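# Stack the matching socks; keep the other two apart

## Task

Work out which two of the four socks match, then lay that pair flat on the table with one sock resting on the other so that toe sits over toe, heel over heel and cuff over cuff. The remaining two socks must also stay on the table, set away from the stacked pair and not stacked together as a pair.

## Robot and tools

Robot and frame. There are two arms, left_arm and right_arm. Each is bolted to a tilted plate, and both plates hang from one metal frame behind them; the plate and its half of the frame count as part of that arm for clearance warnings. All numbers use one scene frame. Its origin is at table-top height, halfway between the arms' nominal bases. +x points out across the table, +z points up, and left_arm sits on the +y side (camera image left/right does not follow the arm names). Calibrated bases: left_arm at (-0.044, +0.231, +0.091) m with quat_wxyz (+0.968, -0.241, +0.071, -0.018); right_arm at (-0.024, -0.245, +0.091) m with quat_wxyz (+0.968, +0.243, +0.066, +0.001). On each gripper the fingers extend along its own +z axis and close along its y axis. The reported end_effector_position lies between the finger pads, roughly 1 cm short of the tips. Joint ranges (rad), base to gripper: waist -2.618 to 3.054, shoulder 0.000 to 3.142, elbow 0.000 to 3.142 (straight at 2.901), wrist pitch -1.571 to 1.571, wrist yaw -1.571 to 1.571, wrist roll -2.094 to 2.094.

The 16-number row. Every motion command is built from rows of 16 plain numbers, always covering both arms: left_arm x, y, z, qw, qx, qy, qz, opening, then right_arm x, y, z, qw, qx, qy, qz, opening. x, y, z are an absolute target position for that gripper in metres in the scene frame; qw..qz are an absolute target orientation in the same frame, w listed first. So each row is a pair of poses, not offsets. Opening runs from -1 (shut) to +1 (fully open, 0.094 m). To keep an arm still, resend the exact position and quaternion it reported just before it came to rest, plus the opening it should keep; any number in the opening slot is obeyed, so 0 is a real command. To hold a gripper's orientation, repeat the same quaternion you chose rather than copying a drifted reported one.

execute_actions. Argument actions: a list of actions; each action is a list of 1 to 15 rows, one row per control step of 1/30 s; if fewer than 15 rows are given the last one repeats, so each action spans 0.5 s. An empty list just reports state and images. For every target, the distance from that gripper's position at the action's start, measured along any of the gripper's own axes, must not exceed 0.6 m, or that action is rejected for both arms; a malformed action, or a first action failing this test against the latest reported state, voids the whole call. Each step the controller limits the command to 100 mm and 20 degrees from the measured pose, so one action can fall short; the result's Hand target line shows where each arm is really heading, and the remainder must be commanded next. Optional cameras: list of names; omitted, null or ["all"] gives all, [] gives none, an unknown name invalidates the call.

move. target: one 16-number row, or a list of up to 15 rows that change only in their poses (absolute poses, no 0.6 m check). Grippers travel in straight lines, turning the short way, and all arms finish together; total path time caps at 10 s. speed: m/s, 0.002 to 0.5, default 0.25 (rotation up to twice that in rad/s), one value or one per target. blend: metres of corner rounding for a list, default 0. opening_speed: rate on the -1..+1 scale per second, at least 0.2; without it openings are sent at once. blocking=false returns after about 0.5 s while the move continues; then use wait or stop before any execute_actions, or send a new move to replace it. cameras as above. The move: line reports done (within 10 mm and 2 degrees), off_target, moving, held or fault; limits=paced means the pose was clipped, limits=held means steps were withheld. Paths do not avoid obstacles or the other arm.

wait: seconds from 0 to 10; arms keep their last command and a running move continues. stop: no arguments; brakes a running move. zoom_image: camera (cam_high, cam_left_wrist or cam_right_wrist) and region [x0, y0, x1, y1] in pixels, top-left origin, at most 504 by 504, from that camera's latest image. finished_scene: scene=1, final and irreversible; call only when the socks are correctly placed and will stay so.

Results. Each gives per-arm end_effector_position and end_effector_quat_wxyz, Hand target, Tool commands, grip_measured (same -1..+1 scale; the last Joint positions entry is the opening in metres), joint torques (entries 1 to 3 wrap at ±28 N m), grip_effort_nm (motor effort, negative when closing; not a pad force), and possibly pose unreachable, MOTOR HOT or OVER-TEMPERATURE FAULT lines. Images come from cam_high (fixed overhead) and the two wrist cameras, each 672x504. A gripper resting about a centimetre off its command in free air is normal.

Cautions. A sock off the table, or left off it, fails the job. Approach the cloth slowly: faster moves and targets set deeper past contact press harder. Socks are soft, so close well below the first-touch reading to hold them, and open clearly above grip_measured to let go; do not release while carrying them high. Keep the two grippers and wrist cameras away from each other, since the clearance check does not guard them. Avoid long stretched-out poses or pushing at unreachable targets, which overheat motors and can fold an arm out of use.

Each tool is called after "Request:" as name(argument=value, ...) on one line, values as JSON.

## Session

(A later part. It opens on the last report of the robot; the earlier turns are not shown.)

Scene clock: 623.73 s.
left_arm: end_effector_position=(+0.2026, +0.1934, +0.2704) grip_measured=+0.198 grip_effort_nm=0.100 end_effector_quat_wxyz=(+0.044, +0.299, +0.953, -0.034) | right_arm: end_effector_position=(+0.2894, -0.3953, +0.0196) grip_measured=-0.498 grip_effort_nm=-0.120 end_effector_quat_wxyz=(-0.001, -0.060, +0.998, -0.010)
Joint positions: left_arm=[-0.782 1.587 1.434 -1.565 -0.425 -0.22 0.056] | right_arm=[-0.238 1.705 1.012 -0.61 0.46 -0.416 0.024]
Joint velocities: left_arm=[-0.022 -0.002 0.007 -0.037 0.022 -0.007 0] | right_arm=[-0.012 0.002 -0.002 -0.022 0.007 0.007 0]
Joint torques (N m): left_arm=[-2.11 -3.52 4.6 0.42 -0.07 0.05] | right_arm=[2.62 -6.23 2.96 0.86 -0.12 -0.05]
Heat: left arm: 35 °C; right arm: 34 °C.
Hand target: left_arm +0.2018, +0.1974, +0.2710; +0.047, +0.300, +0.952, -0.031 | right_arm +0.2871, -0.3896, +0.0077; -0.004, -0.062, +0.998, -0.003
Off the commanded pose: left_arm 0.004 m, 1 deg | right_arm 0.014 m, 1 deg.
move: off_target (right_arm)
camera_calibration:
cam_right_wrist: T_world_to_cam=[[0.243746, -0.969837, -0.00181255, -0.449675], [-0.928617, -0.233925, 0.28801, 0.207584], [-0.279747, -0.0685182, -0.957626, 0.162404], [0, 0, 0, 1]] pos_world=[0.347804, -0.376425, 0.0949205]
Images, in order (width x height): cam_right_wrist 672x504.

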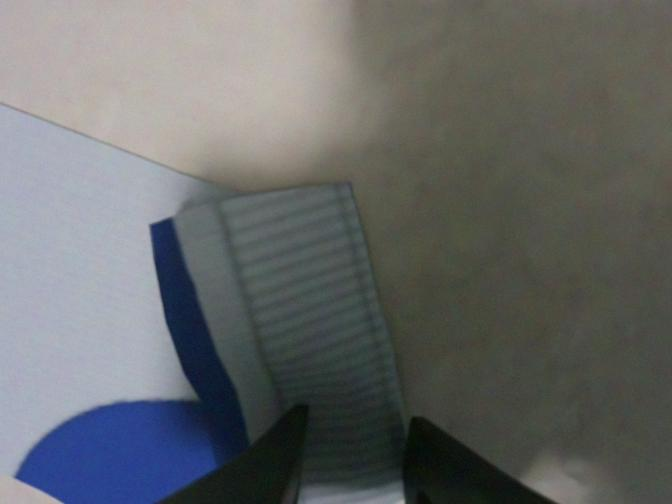

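Request:
move(target=[[0.2017, 0.1975, 0.271, 0.047, 0.3, 0.952, -0.031, 0.2, 0.29, -0.388, 0.03, 0, -0.061, 0.998, 0, -0.5],[0.2017, 0.1975, 0.271, 0.047, 0.3, 0.952, -0.031, 0.2, 0.305, -0.388, 0.025, 0, -0.061, 0.998, 0, -0.5],[0.2017, 0.1975, 0.271, 0.047, 0.3, 0.952, -0.031, 0.2, 0.305, -0.388, 0.002, 0, -0.061, 0.998, 0, -0.5]], speed=[0.2, 0.1, 0.05], cameras=["cam_right_wrist"])

Request:
move(target=[[0.2017, 0.1975, 0.271, 0.047, 0.3, 0.952, -0.031, 0.2, 0.305, -0.388, 0.002, 0, -0.061, 0.998, 0, -1]], opening_speed=0.4, cameras=["cam_right_wrist"])

Request:
move(target=[[0.2017, 0.1975, 0.271, 0.047, 0.3, 0.952, -0.031, 0.2, 0.3, -0.405, 0.06, 0, -0.061, 0.998, 0, -1]], speed=0.1)

Scene clock: 629.77 s.
left_arm: end_effector_position=(+0.2026, +0.1934, +0.2704) grip_measured=+0.198 grip_effort_nm=0.095 end_effector_quat_wxyz=(+0.044, +0.299, +0.953, -0.034) | right_arm: end_effector_position=(+0.3025, -0.3926, +0.0184) grip_measured=-0.498 grip_effort_nm=-0.129 end_effector_quat_wxyz=(+0.001, -0.063, +0.998, -0.007)
Joint positions: left_arm=[-0.782 1.587 1.434 -1.565 -0.425 -0.22 0.056] | right_arm=[-0.225 1.748 1.062 -0.62 0.457 -0.409 0.024]
Joint velocities: left_arm=[-0.007 -0.007 0.002 -0.022 -0.007 0.051 0] | right_arm=[-0.002 0.002 0.002 -0.066 0.066 -0.007 0]
Joint torques (N m): left_arm=[-2.14 -3.48 4.6 0.42 -0.06 0.03] | right_arm=[2.41 -5.14 3.95 1 -0.16 -0.04]
Heat: left arm: 35 °C; right arm: 33 °C.
Hand target: left_arm +0.2018, +0.1974, +0.2710; +0.047, +0.300, +0.952, -0.031 | right_arm +0.3043, -0.3879, +0.0028; +0.000, -0.061, +0.998, +0.000
Off the commanded pose: left_arm 0.004 m, 1 deg | right_arm 0.017 m, 1 deg.
move: off_target (right_arm)
camera_calibration:
cam_right_wrist: T_world_to_cam=[[0.249173, -0.96844, -0.00609925, -0.451267], [-0.928734, -0.240733, 0.281959, 0.218238], [-0.274528, -0.0645919, -0.959407, 0.165124], [0, 0, 0, 1]] pos_world=[0.36046, -0.373822, 0.0941349]
Images, in order (width x height): cam_right_wrist 672x504.

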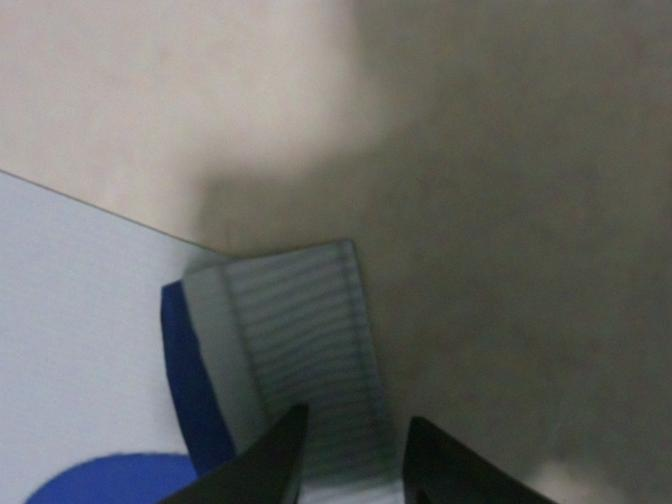

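Scene clock: 631.23 s.
left_arm: end_effector_position=(+0.2026, +0.1934, +0.2704) grip_measured=+0.198 grip_effort_nm=0.095 end_effector_quat_wxyz=(+0.044, +0.299, +0.953, -0.034) | right_arm: end_effector_position=(+0.3084, -0.3924, +0.0163) grip_measured=-0.986 grip_effort_nm=-0.779 end_effector_quat_wxyz=(+0.012, -0.057, +0.998, -0.007)
Joint positions: left_arm=[-0.782 1.587 1.434 -1.565 -0.425 -0.22 0.056] | right_arm=[-0.226 1.755 1.062 -0.59 0.449 -0.409 0.001]
Joint velocities: left_arm=[-0.002 -0.012 -0.007 0.066 0.051 -0.022 0] | right_arm=[-0.007 -0.027 -0.007 -0.022 0.022 -0.037 0]
Joint torques (N m): left_arm=[-2.1 -3.49 4.56 0.46 -0.09 0.07] | right_arm=[2.51 -5.7 4 0.71 -0.08 -0.08]
Heat: left arm: 35 °C; right arm: 33 °C.
Hand target: left_arm +0.2018, +0.1974, +0.2710; +0.047, +0.300, +0.952, -0.031 | right_arm +0.3045, -0.3880, +0.0024; +0.000, -0.061, +0.998, +0.000
Off the commanded pose: left_arm 0.004 m, 1 deg | right_arm 0.015 m, 2 deg.
move: off_target (right_arm)
camera_calibration:
cam_right_wrist: T_world_to_cam=[[0.238897, -0.971041, -0.00292089, -0.450424], [-0.936907, -0.231288, 0.262127, 0.230861], [-0.255211, -0.0598846, -0.965029, 0.160685], [0, 0, 0, 1]] pos_world=[0.364909, -0.374362, 0.0932354]
Images, in order (width x height): cam_right_wrist 672x504.

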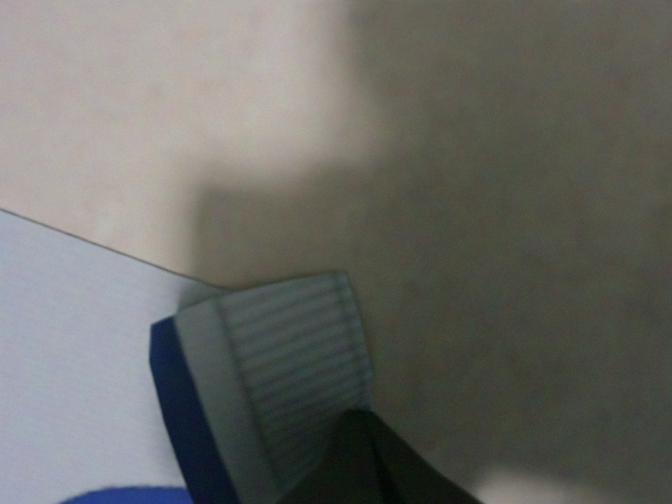

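Scene clock: 632.60 s.
left_arm: end_effector_position=(+0.2026, +0.1934, +0.2704) grip_measured=+0.198 grip_effort_nm=0.090 end_effector_quat_wxyz=(+0.044, +0.299, +0.953, -0.034) | right_arm: end_effector_position=(+0.2936, -0.4045, +0.0495) grip_measured=-0.986 grip_effort_nm=-0.769 end_effector_quat_wxyz=(-0.011, -0.062, +0.998, +0.001)
Joint positions: left_arm=[-0.782 1.587 1.434 -1.565 -0.425 -0.22 0.056] | right_arm=[-0.226 1.675 1.123 -0.786 0.449 -0.395 0.001]
Joint velocities: left_arm=[0.012 -0.012 -0.007 -0.022 -0.022 0.022 0] | right_arm=[-0.012 -0.012 -0.002 -0.066 0.051 0.051 0]
Joint torques (N m): left_arm=[-2.15 -3.47 4.79 0.39 -0.07 0.05] | right_arm=[4.6 -10.19 6.16 0.13 -0.01 0.1]
Heat: left arm: 35 °C; right arm: 33 °C.
Hand target: left_arm +0.2018, +0.1974, +0.2710; +0.047, +0.300, +0.952, -0.031 | right_arm +0.2994, -0.4050, +0.0601; +0.000, -0.061, +0.998, +0.000
Off the commanded pose: left_arm 0.004 m, 1 deg | right_arm 0.012 m, 1 deg.
move: off_target (right_arm)
camera_calibration:
cam_left_wrist: T_world_to_cam=[[-0.470388, -0.880868, 0.0529791, 0.252844], [-0.867521, 0.472591, 0.155129, 0.0857345], [-0.161686, 0.0270105, -0.986473, 0.380871], [0, 0, 0, 1]] pos_world=[0.254893, 0.171918, 0.349024]
cam_right_wrist: T_world_to_cam=[[0.247927, -0.968382, -0.027707, -0.45895], [-0.921162, -0.244501, 0.302786, 0.193513], [-0.299987, -0.0495462, -0.952656, 0.204959], [0, 0, 0, 1]] pos_world=[0.353528, -0.38697, 0.123946]

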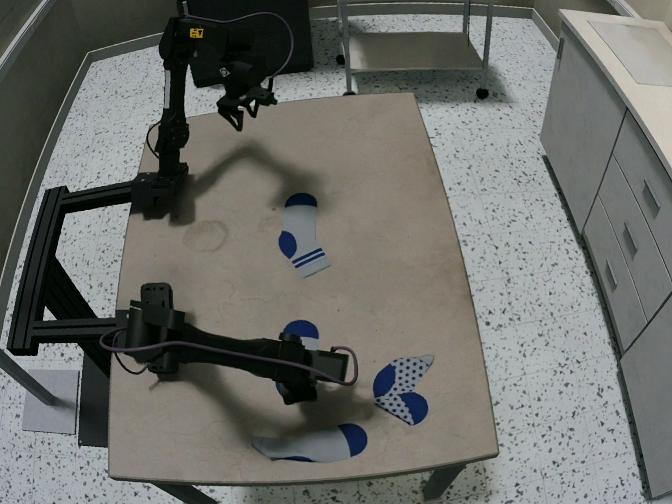

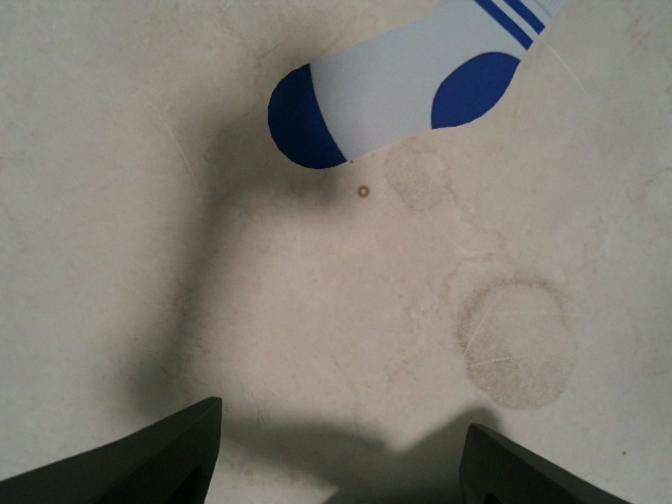

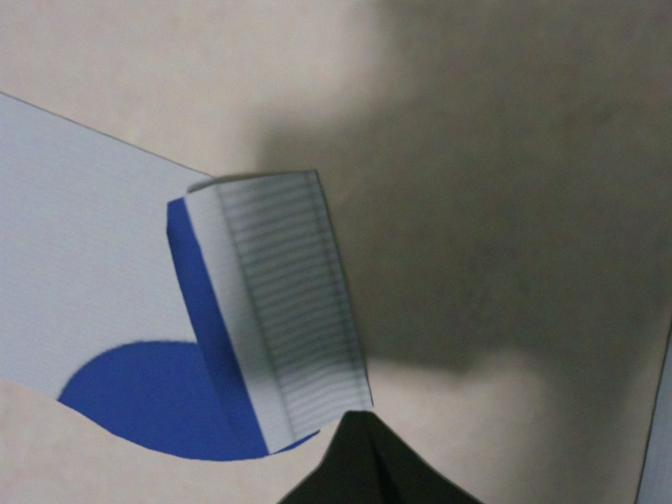

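Request:
move(target=[[0.2017, 0.1975, 0.271, 0.047, 0.3, 0.952, -0.031, 0.2, 0.307, -0.382, 0.04, 0, -0.061, 0.998, 0, -0.5],[0.2017, 0.1975, 0.271, 0.047, 0.3, 0.952, -0.031, 0.2, 0.305, -0.38, -0.012, 0, -0.061, 0.998, 0, -0.5]], speed=[0.1, 0.05], cameras=["cam_right_wrist"])

Request:
move(target=[[0.2017, 0.1975, 0.271, 0.047, 0.3, 0.952, -0.031, 0.2, 0.305, -0.38, -0.012, 0, -0.061, 0.998, 0, -1]], opening_speed=0.3, cameras=["cam_right_wrist"])

Scene clock: 639.93 s.
left_arm: end_effector_position=(+0.2026, +0.1934, +0.2704) grip_measured=+0.198 grip_effort_nm=0.095 end_effector_quat_wxyz=(+0.044, +0.299, +0.953, -0.034) | right_arm: end_effector_position=(+0.3097, -0.3854, +0.0176) grip_measured=-0.502 grip_effort_nm=0.085 end_effector_quat_wxyz=(+0.010, -0.067, +0.998, -0.003)
Joint positions: left_arm=[-0.782 1.587 1.434 -1.565 -0.425 -0.22 0.056] | right_arm=[-0.207 1.764 1.069 -0.605 0.448 -0.404 0.023]
Joint velocities: left_arm=[-0.007 -0.012 0.007 0.051 -0.066 0.022 0] | right_arm=[-0.007 -0.022 0.007 0.007 0.022 0.037 0]
Joint torques (N m): left_arm=[-2.1 -3.49 4.68 0.43 -0.04 0.06] | right_arm=[1.48 -3.82 1.83 1.48 -0.07 -0.05]
Heat: left arm: 35 °C; right arm: 34 °C.
Hand target: left_arm +0.2018, +0.1974, +0.2710; +0.047, +0.300, +0.952, -0.031 | right_arm +0.3033, -0.3797, -0.0095; -0.001, -0.061, +0.998, +0.001
Off the commanded pose: left_arm 0.004 m, 1 deg | right_arm 0.030 m, 1 deg.
move: off_target (right_arm)
camera_calibration:
cam_right_wrist: T_world_to_cam=[[0.257068, -0.966328, -0.0112189, -0.447599], [-0.931046, -0.25076, 0.265092, 0.224008], [-0.258979, -0.0577014, -0.964158, 0.164711], [0, 0, 0, 1]] pos_world=[0.366282, -0.366851, 0.0944031]
Images, in order (width x height): cam_right_wrist 672x504.

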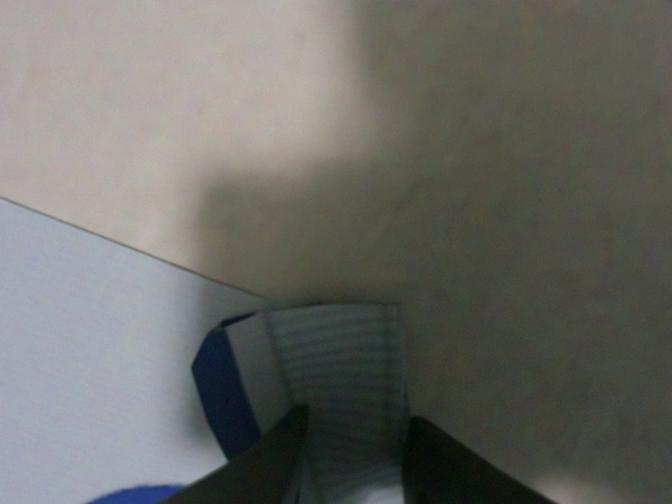

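Scene clock: 641.80 s.
left_arm: end_effector_position=(+0.2026, +0.1934, +0.2704) grip_measured=+0.198 grip_effort_nm=0.090 end_effector_quat_wxyz=(+0.044, +0.299, +0.953, -0.034) | right_arm: end_effector_position=(+0.3165, -0.3850, +0.0159) grip_measured=-0.985 grip_effort_nm=-0.803 end_effector_quat_wxyz=(+0.024, -0.059, +0.998, +0.001)
Joint positions: left_arm=[-0.782 1.587 1.434 -1.565 -0.425 -0.22 0.056] | right_arm=[-0.212 1.767 1.066 -0.569 0.43 -0.405 0.001]
Joint velocities: left_arm=[0.002 0.002 -0.002 -0.037 -0.007 0.007 0.001] | right_arm=[0.002 -0.022 -0.017 -0.066 -0.022 0.007 0]
Joint torques (N m): left_arm=[-2.06 -3.49 4.59 0.42 -0.08 0.03] | right_arm=[1.8 -4.18 1.94 1.13 0.12 -0.06]
Heat: left arm: 35 °C; right arm: 34 °C.
Hand target: left_arm +0.2018, +0.1974, +0.2710; +0.047, +0.300, +0.952, -0.031 | right_arm +0.3033, -0.3800, -0.0098; -0.001, -0.061, +0.998, +0.000
Off the commanded pose: left_arm 0.004 m, 1 deg | right_arm 0.031 m, 3 deg.
move: off_target (right_arm)
camera_calibration:
cam_right_wrist: T_world_to_cam=[[0.242731, -0.970006, -0.0130317, -0.445861], [-0.94192, -0.238875, 0.236062, 0.239389], [-0.232095, -0.0450249, -0.971651, 0.161315], [0, 0, 0, 1]] pos_world=[0.37115, -0.368041, 0.0944211]
Images, in order (width x height): cam_right_wrist 672x504.

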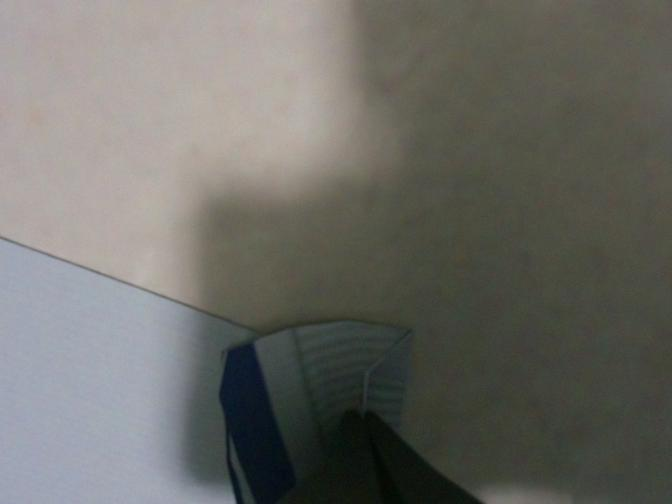

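Request:
move(target=[[0.2017, 0.1975, 0.271, 0.047, 0.3, 0.952, -0.031, 0.2, 0.305, -0.4, 0.07, 0, -0.061, 0.998, 0, -1],[0.2017, 0.1975, 0.271, 0.047, 0.3, 0.952, -0.031, 0.2, 0.3, -0.43, 0.07, 0, -0.061, 0.998, 0, -1]], speed=0.06)

Scene clock: 645.93 s.
left_arm: end_effector_position=(+0.2026, +0.1934, +0.2704) grip_measured=+0.198 grip_effort_nm=0.090 end_effector_quat_wxyz=(+0.044, +0.299, +0.953, -0.034) | right_arm: end_effector_position=(+0.2939, -0.4239, +0.0582) grip_measured=-0.985 grip_effort_nm=-0.803 end_effector_quat_wxyz=(-0.015, -0.064, +0.998, +0.000)
Joint positions: left_arm=[-0.782 1.587 1.434 -1.565 -0.425 -0.22 0.056] | right_arm=[-0.266 1.664 1.179 -0.84 0.444 -0.44 0.001]
Joint velocities: left_arm=[-0.012 -0.007 -0.007 0.037 0.022 0.007 0] | right_arm=[0.017 -0.002 -0.002 -0.007 0.007 0.037 0]
Joint torques (N m): left_arm=[-2.29 -3.62 4.52 0.4 -0.11 0.03] | right_arm=[3.07 -11.14 6.71 0.15 -0.08 -0.06]
Heat: left arm: 35 °C; right arm: 34 °C.
Hand target: left_arm +0.2018, +0.1974, +0.2710; +0.047, +0.300, +0.952, -0.031 | right_arm +0.2989, -0.4301, +0.0701; +0.000, -0.061, +0.998, -0.001
Off the commanded pose: left_arm 0.004 m, 1 deg | right_arm 0.015 m, 2 deg.
move: off_target (right_arm)
camera_calibration:
cam_left_wrist: T_world_to_cam=[[-0.470388, -0.880868, 0.0529791, 0.252844], [-0.867521, 0.472591, 0.155129, 0.0857345], [-0.161686, 0.0270105, -0.986473, 0.380871], [0, 0, 0, 1]] pos_world=[0.254893, 0.171918, 0.349024]
cam_right_wrist: T_world_to_cam=[[0.251899, -0.967396, -0.0262868, -0.478331], [-0.917995, -0.247457, 0.309919, 0.183827], [-0.30632, -0.0539372, -0.950399, 0.212252], [0, 0, 0, 1]] pos_world=[0.35426, -0.405799, 0.132179]

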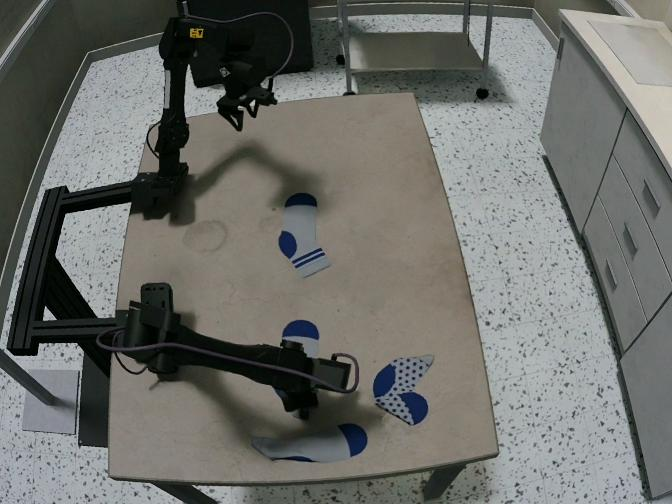

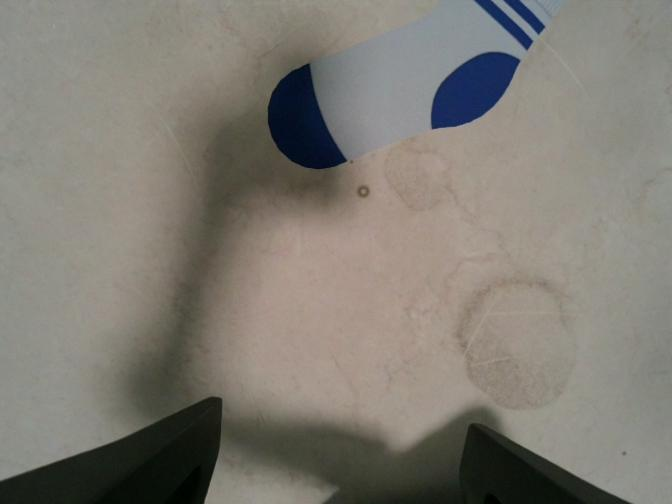

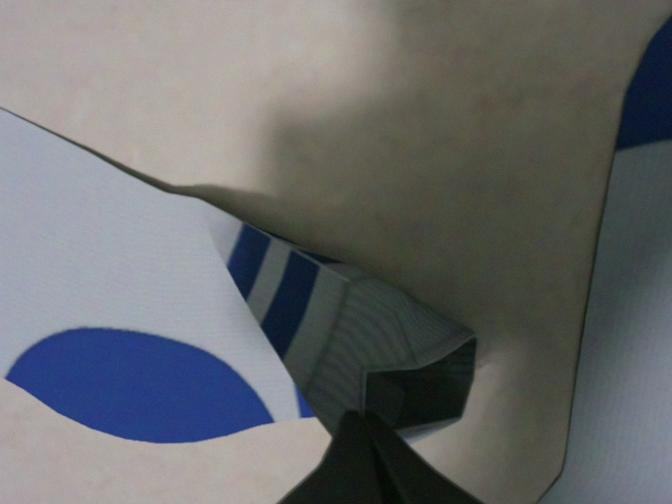

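Request:
move(target=[[0.2017, 0.1975, 0.271, 0.047, 0.3, 0.952, -0.031, 0.2, 0.30, -0.45, 0.07, 0, -0.061, 0.998, 0, -1],[0.2017, 0.1975, 0.271, 0.047, 0.3, 0.952, -0.031, 0.2, 0.3, -0.453, 0.005, 0, -0.061, 0.998, 0, -1]], speed=0.06)

Scene clock: 651.47 s.
left_arm: end_effector_position=(+0.2026, +0.1934, +0.2704) grip_measured=+0.198 grip_effort_nm=0.090 end_effector_quat_wxyz=(+0.044, +0.299, +0.953, -0.034) | right_arm: end_effector_position=(+0.3001, -0.4592, +0.0170) grip_measured=-0.986 grip_effort_nm=-0.799 end_effector_quat_wxyz=(+0.000, -0.058, +0.998, -0.007)
Joint positions: left_arm=[-0.782 1.587 1.434 -1.565 -0.425 -0.22 0.056] | right_arm=[-0.406 1.741 1.175 -0.664 0.403 -0.587 0.001]
Joint velocities: left_arm=[-0.017 -0.002 0.012 0.037 -0.022 -0.051 -0.001] | right_arm=[-0.002 0.002 -0.017 -0.022 0.022 -0.007 -0.001]
Joint torques (N m): left_arm=[-2.03 -3.64 4.55 0.43 -0.05 0.02] | right_arm=[2.74 -7.73 3.41 0.84 -0.11 -0.08]
Heat: left arm: 35 °C; right arm: 35 °C.
Hand target: left_arm +0.2018, +0.1974, +0.2710; +0.047, +0.300, +0.952, -0.031 | right_arm +0.2995, -0.4535, +0.0053; -0.002, -0.061, +0.998, +0.000
Off the commanded pose: left_arm 0.004 m, 1 deg | right_arm 0.014 m, 1 deg.
move: off_target (right_arm)
camera_calibration:
cam_left_wrist: T_world_to_cam=[[-0.470388, -0.880868, 0.0529791, 0.252844], [-0.867521, 0.472591, 0.155129, 0.0857345], [-0.161686, 0.0270105, -0.986473, 0.380871], [0, 0, 0, 1]] pos_world=[0.254893, 0.171918, 0.349024]
cam_right_wrist: T_world_to_cam=[[0.239456, -0.970876, -0.00776354, -0.513302], [-0.930005, -0.231657, 0.285354, 0.204812], [-0.278841, -0.0611094, -0.958391, 0.161674], [0, 0, 0, 1]] pos_world=[0.358471, -0.441027, 0.0925182]

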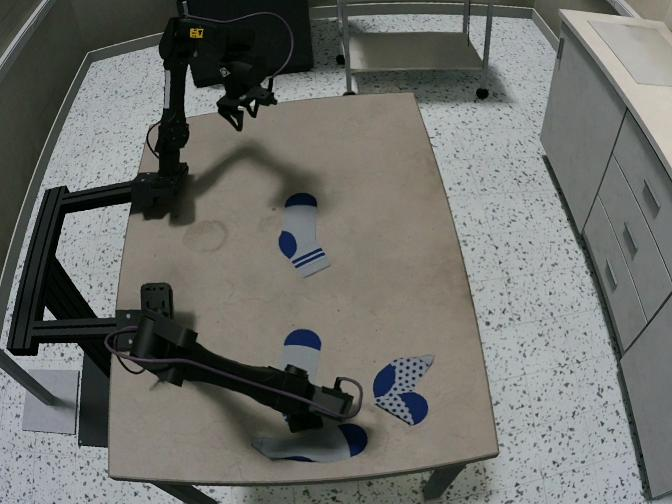

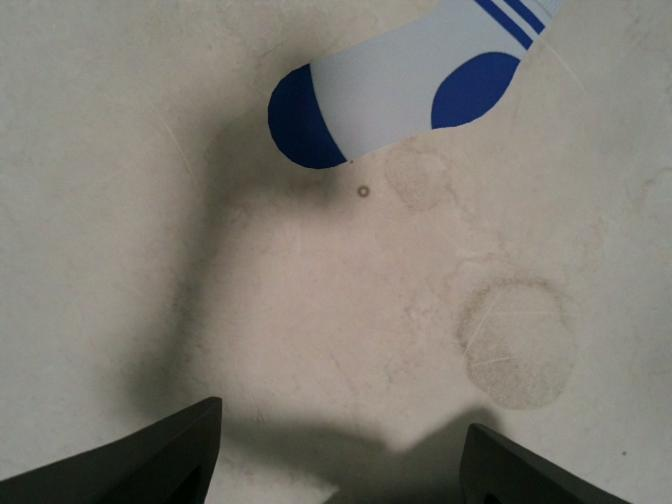

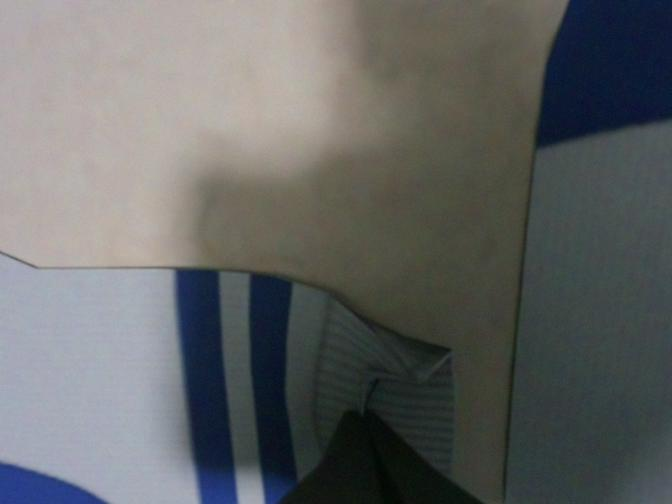

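Fully unfolded. Releasing.

Request:
move(target=[[0.2017, 0.1975, 0.271, 0.047, 0.3, 0.952, -0.031, 0.2, 0.3, -0.453, 0.005, 0, -0.061, 0.998, 0, -0.7]], opening_speed=0.4, cameras=["cam_right_wrist"])

Request:
move(target=[[0.2017, 0.1975, 0.271, 0.047, 0.3, 0.952, -0.031, 0.2, 0.29, -0.42, 0.24, 0, -0.061, 0.998, 0, -0.5]])

Scene clock: 658.13 s.
left_arm: end_effector_position=(+0.2026, +0.1934, +0.2704) grip_measured=+0.198 grip_effort_nm=0.095 end_effector_quat_wxyz=(+0.044, +0.299, +0.953, -0.034) | right_arm: end_effector_position=(+0.3036, -0.4612, +0.0171) grip_measured=-0.702 grip_effort_nm=0.100 end_effector_quat_wxyz=(+0.006, -0.055, +0.998, -0.011)
Joint positions: left_arm=[-0.782 1.587 1.434 -1.565 -0.425 -0.22 0.056] | right_arm=[-0.406 1.741 1.175 -0.647 0.404 -0.588 0.014]
Joint velocities: left_arm=[-0.002 -0.007 0.002 0.007 0.051 0.022 -0.001] | right_arm=[-0.017 0.012 0.007 0.066 -0.007 -0.051 0.001]
Joint torques (N m): left_arm=[-2.19 -3.67 4.52 0.4 -0.04 0.06] | right_arm=[2.81 -7.91 3.23 0.71 -0.14 -0.07]
Heat: left arm: 35 °C; right arm: 35 °C.
Hand target: left_arm +0.2018, +0.1974, +0.2710; +0.047, +0.300, +0.952, -0.031 | right_arm +0.2997, -0.4530, +0.0054; +0.000, -0.061, +0.998, +0.000
Off the commanded pose: left_arm 0.004 m, 1 deg | right_arm 0.015 m, 2 deg.
move: off_target (right_arm)
camera_calibration:
cam_right_wrist: T_world_to_cam=[[0.234225, -0.972176, 0.00343061, -0.515299], [-0.935049, -0.224311, 0.274531, 0.212672], [-0.266123, -0.0675099, -0.961572, 0.155817], [0, 0, 0, 1]] pos_world=[0.361021, -0.442738, 0.0932118]
Images, in order (width x height): cam_right_wrist 672x504.

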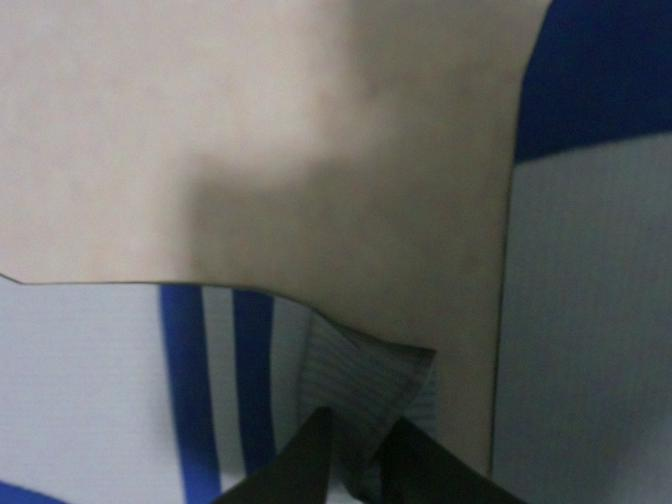

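Scene clock: 660.00 s.
left_arm: end_effector_position=(+0.2026, +0.1934, +0.2704) grip_measured=+0.198 grip_effort_nm=0.100 end_effector_quat_wxyz=(+0.044, +0.299, +0.953, -0.034) | right_arm: end_effector_position=(+0.2880, -0.4203, +0.2392) grip_measured=-0.502 grip_effort_nm=0.090 end_effector_quat_wxyz=(+0.013, -0.056, +0.998, +0.003)
Joint positions: left_arm=[-0.782 1.587 1.434 -1.565 -0.425 -0.22 0.056] | right_arm=[0.022 1.54 1.682 -1.55 0.483 -0.134 0.023]
Joint velocities: left_arm=[0.002 -0.017 0.007 0.007 0.007 -0.066 -0.001] | right_arm=[-0.002 -0.007 0.007 0.007 -0.007 -0.095 0]
Joint torques (N m): left_arm=[-2.25 -3.48 4.66 0.43 -0.05 0.06] | right_arm=[3.84 -5.67 6.5 0.23 0.06 0.1]
Heat: left arm: 35 °C; right arm: 35 °C.
Hand target: left_arm +0.2018, +0.1974, +0.2710; +0.047, +0.300, +0.952, -0.031 | right_arm +0.2887, -0.4183, +0.2404; +0.008, -0.060, +0.998, +0.002
Off the commanded pose: left_arm 0.004 m, 1 deg | right_arm 0.002 m, 2 deg.
joint sent to its limit (right arm) — joint 4 (wrist pitch), lower limit. The joint targets still meet the commanded pose.
move: done
camera_calibration:
cam_left_wrist: T_world_to_cam=[[-0.470388, -0.880868, 0.0529791, 0.252844], [-0.867521, 0.472591, 0.155129, 0.0857345], [-0.161686, 0.0270105, -0.986473, 0.380871], [0, 0, 0, 1]] pos_world=[0.254893, 0.171918, 0.349024]
cam_right_wrist: T_world_to_cam=[[0.236492, -0.971364, -0.0229031, -0.466619], [-0.937862, -0.234369, 0.255902, 0.147331], [-0.253942, -0.0390387, -0.966431, 0.377635], [0, 0, 0, 1]] pos_world=[0.344424, -0.403984, 0.316569]

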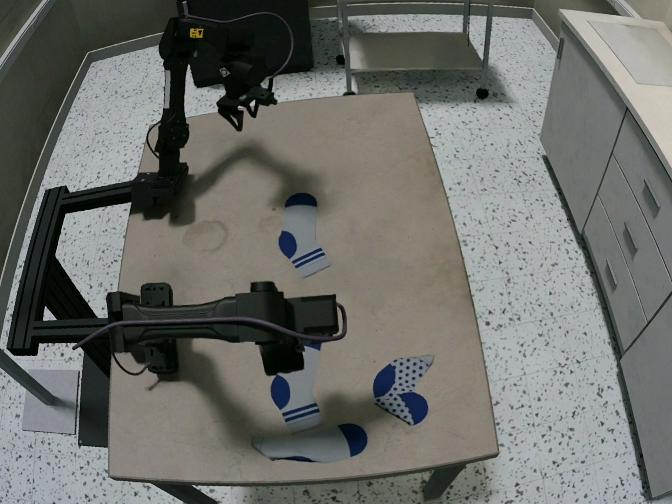

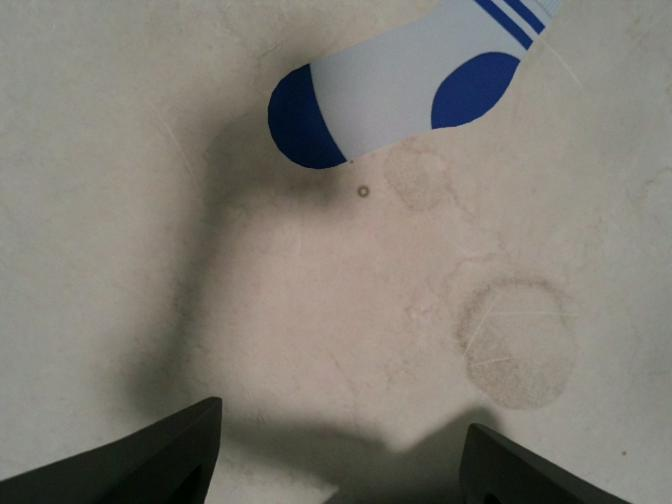

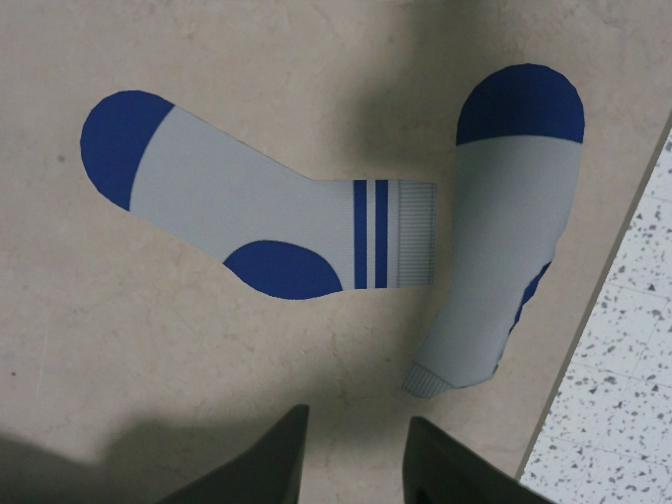

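Request:
move(target=[[0.15, 0.3, 0.271, 0.047, 0.3, 0.952, -0.031, 0.2, 0.25, 0.0, 0.27, 0, -0.061, 0.998, 0, -0.5]])

Scene clock: 668.10 s.
left_arm: end_effector_position=(+0.1552, +0.2990, +0.2724) grip_measured=+0.198 grip_effort_nm=0.095 end_effector_quat_wxyz=(+0.144, +0.295, +0.941, -0.082) | right_arm: end_effector_position=(+0.2499, +0.0007, +0.2674) grip_measured=-0.502 grip_effort_nm=0.090 end_effector_quat_wxyz=(+0.032, -0.064, +0.996, +0.045)
Joint positions: left_arm=[-0.567 1.021 1.211 -1.568 -0.398 0.116 0.056] | right_arm=[1.031 2.34 2.078 -1.56 0.366 0.931 0.023]
Joint velocities: left_arm=[0.022 -0.012 -0.007 0.022 0.037 -0.007 0.001] | right_arm=[-0.002 0.007 0.002 0.022 -0.081 0.007 0]
Joint torques (N m): left_arm=[-0.21 0.34 4.12 0.8 0.11 0.03] | right_arm=[4.94 -8.95 7.69 0.52 -0.03 0.1]
Heat: left arm: 35 °C; right arm: 34 °C.
Hand target: left_arm +0.1528, +0.2987, +0.2708; +0.141, +0.297, +0.940, -0.086 | right_arm +0.2501, +0.0050, +0.2700; +0.033, -0.062, +0.996, +0.048
Off the commanded pose: left_arm 0.005 m, 13 deg | right_arm 0.003 m, 6 deg.
joint sent to its limit (left arm) — joint 4 (wrist pitch), lower limit. The joint targets are off in orientation, not in position.
joint sent to its limit (right arm) — joint 4 (wrist pitch), lower limit. The joint targets are off in position and orientation.
move: off_target (left_arm, right_arm)
camera_calibration:
cam_left_wrist: T_world_to_cam=[[-0.4811, -0.869721, 0.110128, 0.306225], [-0.876666, 0.4773, -0.0603526, 0.0530934], [-0.0000741293, -0.125581, -0.992083, 0.394404], [0, 0, 0, 1]] pos_world=[0.193899, 0.290518, 0.360762]
cam_right_wrist: T_world_to_cam=[[0.255686, -0.961951, -0.0963068, -0.0332267], [-0.94084, -0.270506, 0.204075, 0.217749], [-0.222362, 0.0384301, -0.974207, 0.405775], [0, 0, 0, 1]] pos_world=[0.303591, 0.0113459, 0.347672]

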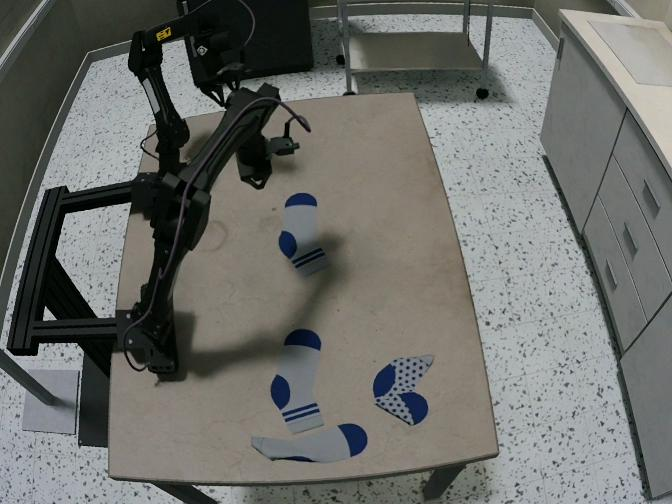

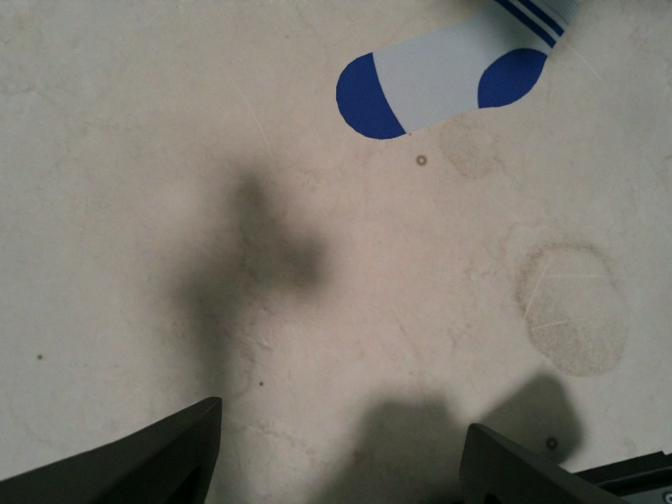

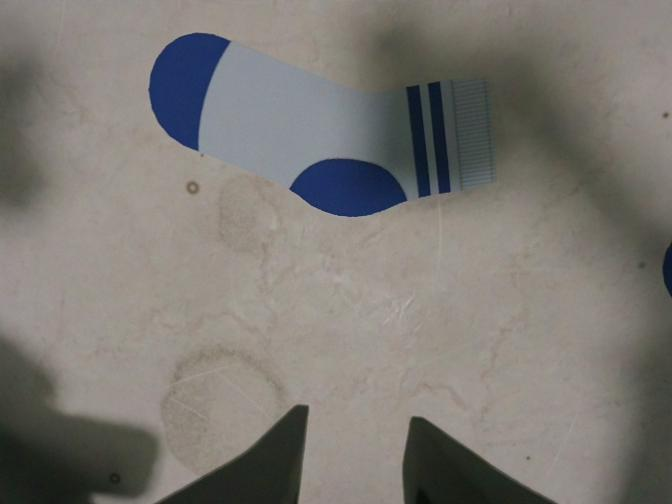

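Request:
move(target=[[0.2, 0.2, 0.25, 0, 0.105, 0.9945, 0, 0, 0.282, -0.455, 0.12, 0, -0.087, 0.996, 0, -0.3],[0.285, -0.25, 0.15, 0, 0.105, 0.9945, 0, -0.3, 0.282, -0.455, 0.10, 0, -0.087, 0.996, 0, -0.3]], blend=0.05)

every target must give the same left_gripper/opening; nothing of the call was run
Scene clock: 680.13 s.
left_arm: end_effector_position=(+0.1551, +0.2990, +0.2724) grip_measured=+0.198 grip_effort_nm=0.100 end_effector_quat_wxyz=(+0.144, +0.295, +0.941, -0.083) | right_arm: end_effector_position=(+0.2499, +0.0007, +0.2674) grip_measured=-0.502 grip_effort_nm=0.085 end_effector_quat_wxyz=(+0.032, -0.064, +0.996, +0.045)
Joint positions: left_arm=[-0.567 1.021 1.211 -1.568 -0.398 0.117 0.056] | right_arm=[1.031 2.34 2.078 -1.56 0.366 0.931 0.023]
Joint velocities: left_arm=[0.007 -0.007 -0.007 -0.051 0.022 -0.007 0] | right_arm=[0.012 -0.002 -0.002 0.037 -0.007 -0.022 0]
Joint torques (N m): left_arm=[-0.28 0.2 4.16 0.8 0.13 0.05] | right_arm=[4.96 -8.95 7.69 0.52 -0.03 0.1]
Heat: left arm: 35 °C; right arm: 35 °C.
Hand target: left_arm +0.1528, +0.2987, +0.2708; +0.141, +0.297, +0.940, -0.086 | right_arm +0.2501, +0.0050, +0.2700; +0.033, -0.062, +0.996, +0.048
Tool commands: left_gripper/opening=+0.2 right_gripper/opening=-0.5
Off the commanded pose: left_arm 0.005 m, 13 deg | right_arm 0.003 m, 6 deg.

Request:
move(target=[[0.2, 0.2, 0.25, 0, 0.105, 0.9945, 0, -0.3, 0.282, -0.455, 0.12, 0, -0.087, 0.996, 0, -0.3],[0.285, -0.25, 0.15, 0, 0.105, 0.9945, 0, -0.3, 0.282, -0.455, 0.10, 0, -0.087, 0.996, 0, -0.3]], blend=0.05)

Scene clock: 686.93 s.
left_arm: end_effector_position=(+0.2849, -0.2340, +0.1380) grip_measured=-0.298 grip_effort_nm=-0.120 end_effector_quat_wxyz=(+0.124, +0.092, +0.975, -0.158) | right_arm: end_effector_position=(+0.2844, -0.4680, +0.1104) grip_measured=-0.302 grip_effort_nm=0.090 end_effector_quat_wxyz=(+0.002, -0.079, +0.997, -0.023)
Joint positions: left_arm=[-1.009 3.127 2.826 -1.196 -0.381 -0.764 0.033] | right_arm=[-0.315 1.538 1.285 -0.995 0.458 -0.546 0.033]
Joint velocities: left_arm=[-0.017 0.002 -0.007 0.051 0.037 -0.007 0] | right_arm=[-0.007 0.007 -0.002 -0.095 0.037 -0.037 0]
Joint torques (N m): left_arm=[-6.13 -10.74 8.57 1.16 -0.03 0.09] | right_arm=[2.43 -6.99 3.96 0.61 -0.08 -0.08]
Heat: left arm: 36 °C; right arm: 35 °C.
Hand target: left_arm +0.2783, -0.2463, +0.1441; +0.135, +0.101, +0.971, -0.170 | right_arm +0.2820, -0.4615, +0.0997; -0.007, -0.087, +0.996, -0.013
Off the commanded pose: left_arm 0.020 m, 23 deg; orientation clipped | right_arm 0.017 m, 3 deg.
elbow stopped short (left arm): the move would have taken joint 3 (elbow) straighter than the controller allows.
move: off_target (left_arm, right_arm); limits=paced
camera_calibration:
cam_left_wrist: T_world_to_cam=[[-0.10432, -0.94261, 0.317182, -0.233157], [-0.993773, 0.111351, 0.00406755, 0.351955], [-0.0391528, -0.314783, -0.948356, 0.15496], [0, 0, 0, 1]] pos_world=[0.331507, -0.210188, 0.219479]
cam_right_wrist: T_world_to_cam=[[0.281779, -0.959173, 0.024241, -0.527428], [-0.920879, -0.263262, 0.287533, 0.143902], [-0.269412, -0.103344, -0.957464, 0.223713], [0, 0, 0, 1]] pos_world=[0.341406, -0.444891, 0.185606]

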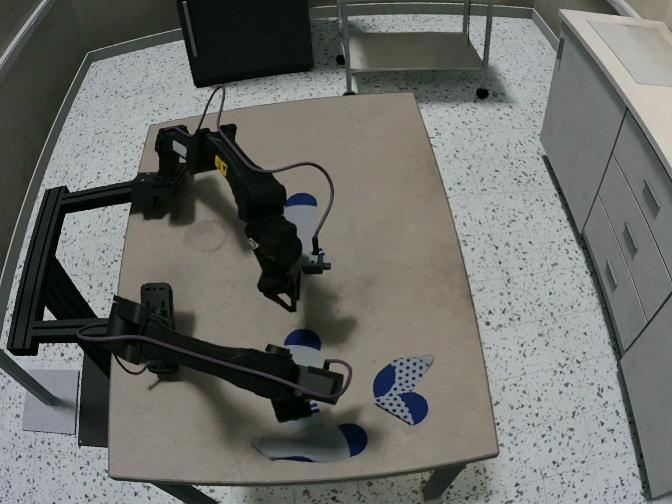

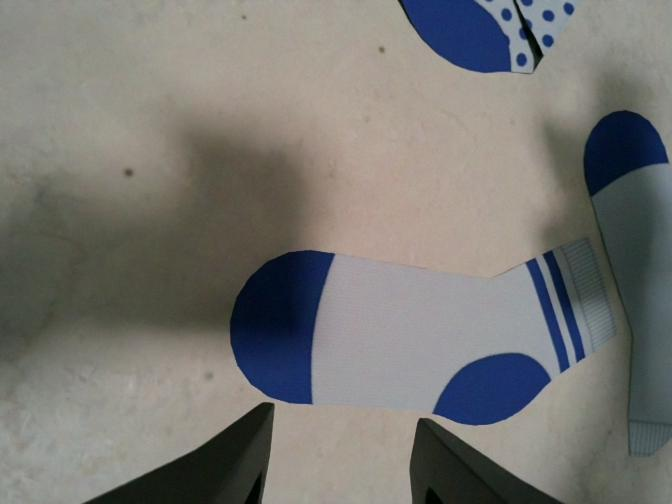

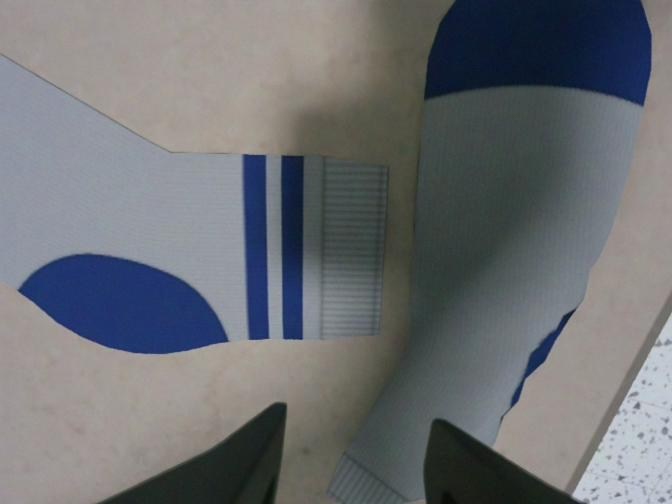

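Request:
move(target=[[0.2, 0.18, 0.25, 0, 0.105, 0.9945, 0, -0.3, 0.29, -0.40, 0.12, 0, 0, 1, 0, -0.3],[0.2, 0.2, 0.25, 0, 0.105, 0.9945, 0, -0.3, 0.30, -0.26, 0.10, 0, 0.105, 0.9945, 0, -0.3]], blend=0.03)

Scene clock: 694.07 s.
left_arm: end_effector_position=(+0.2057, +0.1915, +0.2528) grip_measured=-0.298 grip_effort_nm=-0.125 end_effector_quat_wxyz=(+0.010, +0.102, +0.995, -0.019) | right_arm: end_effector_position=(+0.2990, -0.2602, +0.1012) grip_measured=-0.302 grip_effort_nm=0.090 end_effector_quat_wxyz=(-0.001, +0.104, +0.995, +0.007)
Joint positions: left_arm=[-0.75 1.644 1.42 -1.556 -0.431 -0.622 0.033] | right_arm=[0.269 1.772 1.154 -0.951 0.494 0.478 0.033]
Joint velocities: left_arm=[-0.002 0.007 0.002 -0.007 -0.022 -0.037 0.001] | right_arm=[0.007 -0.017 0.012 -0.022 -0.081 -0.022 0]
Joint torques (N m): left_arm=[-2.22 -4.83 4.59 0.2 -0.08 0.04] | right_arm=[4.67 -6.45 5.22 0.57 0.09 0.12]
Heat: left arm: 38 °C; right arm: 34 °C.
Hand target: left_arm +0.2039, +0.1986, +0.2544; +0.013, +0.104, +0.994, -0.014 | right_arm +0.3024, -0.2568, +0.0998; +0.005, +0.106, +0.994, +0.005
Off the commanded pose: left_arm 0.011 m, 2 deg | right_arm 0.002 m, 1 deg.
joint sent to its limit (left arm) — joint 4 (wrist pitch), lower limit. The joint targets are off in position, not in orientation.
move: off_target (left_arm)
camera_calibration:
cam_left_wrist: T_world_to_cam=[[-0.0846935, -0.995597, 0.0401677, 0.199424], [-0.968046, 0.0917655, 0.23338, 0.16588], [-0.236038, -0.0191184, -0.971556, 0.384439], [0, 0, 0, 1]] pos_world=[0.268212, 0.190674, 0.326781]
cam_right_wrist: T_world_to_cam=[[-0.0813175, -0.996049, -0.0356827, -0.226971], [-0.956535, 0.067932, 0.283594, 0.311971], [-0.28005, 0.0571929, -0.95828, 0.28531], [0, 0, 0, 1]] pos_world=[0.359856, -0.263585, 0.176835]

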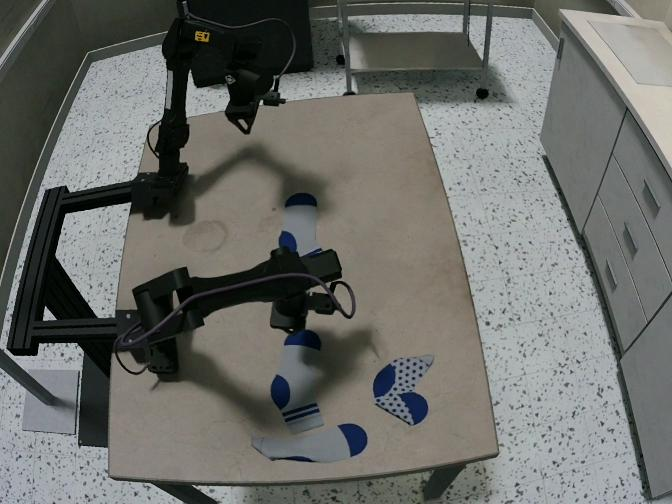

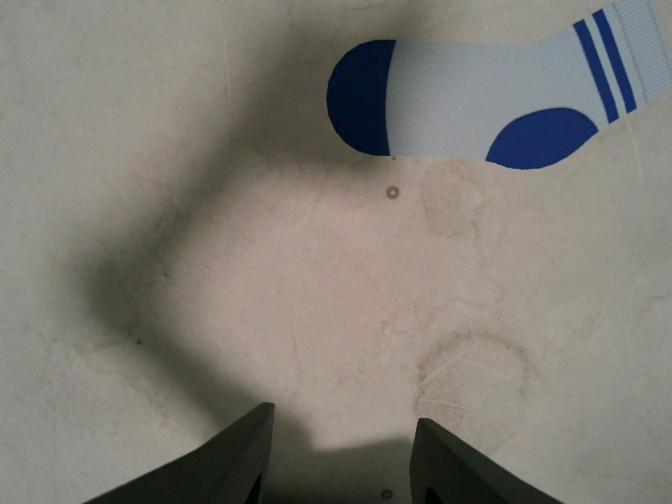

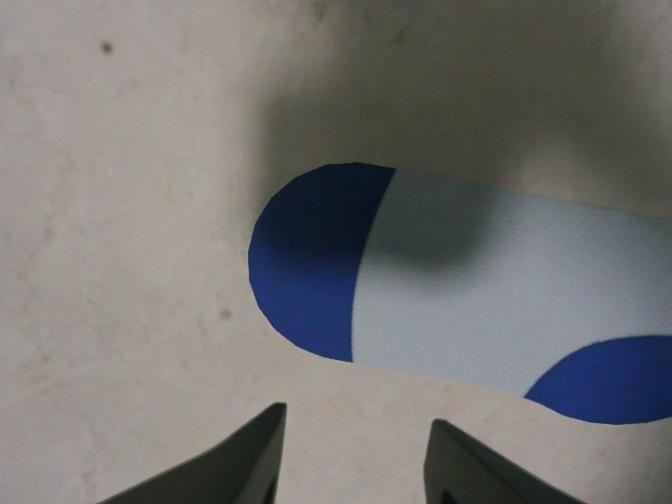

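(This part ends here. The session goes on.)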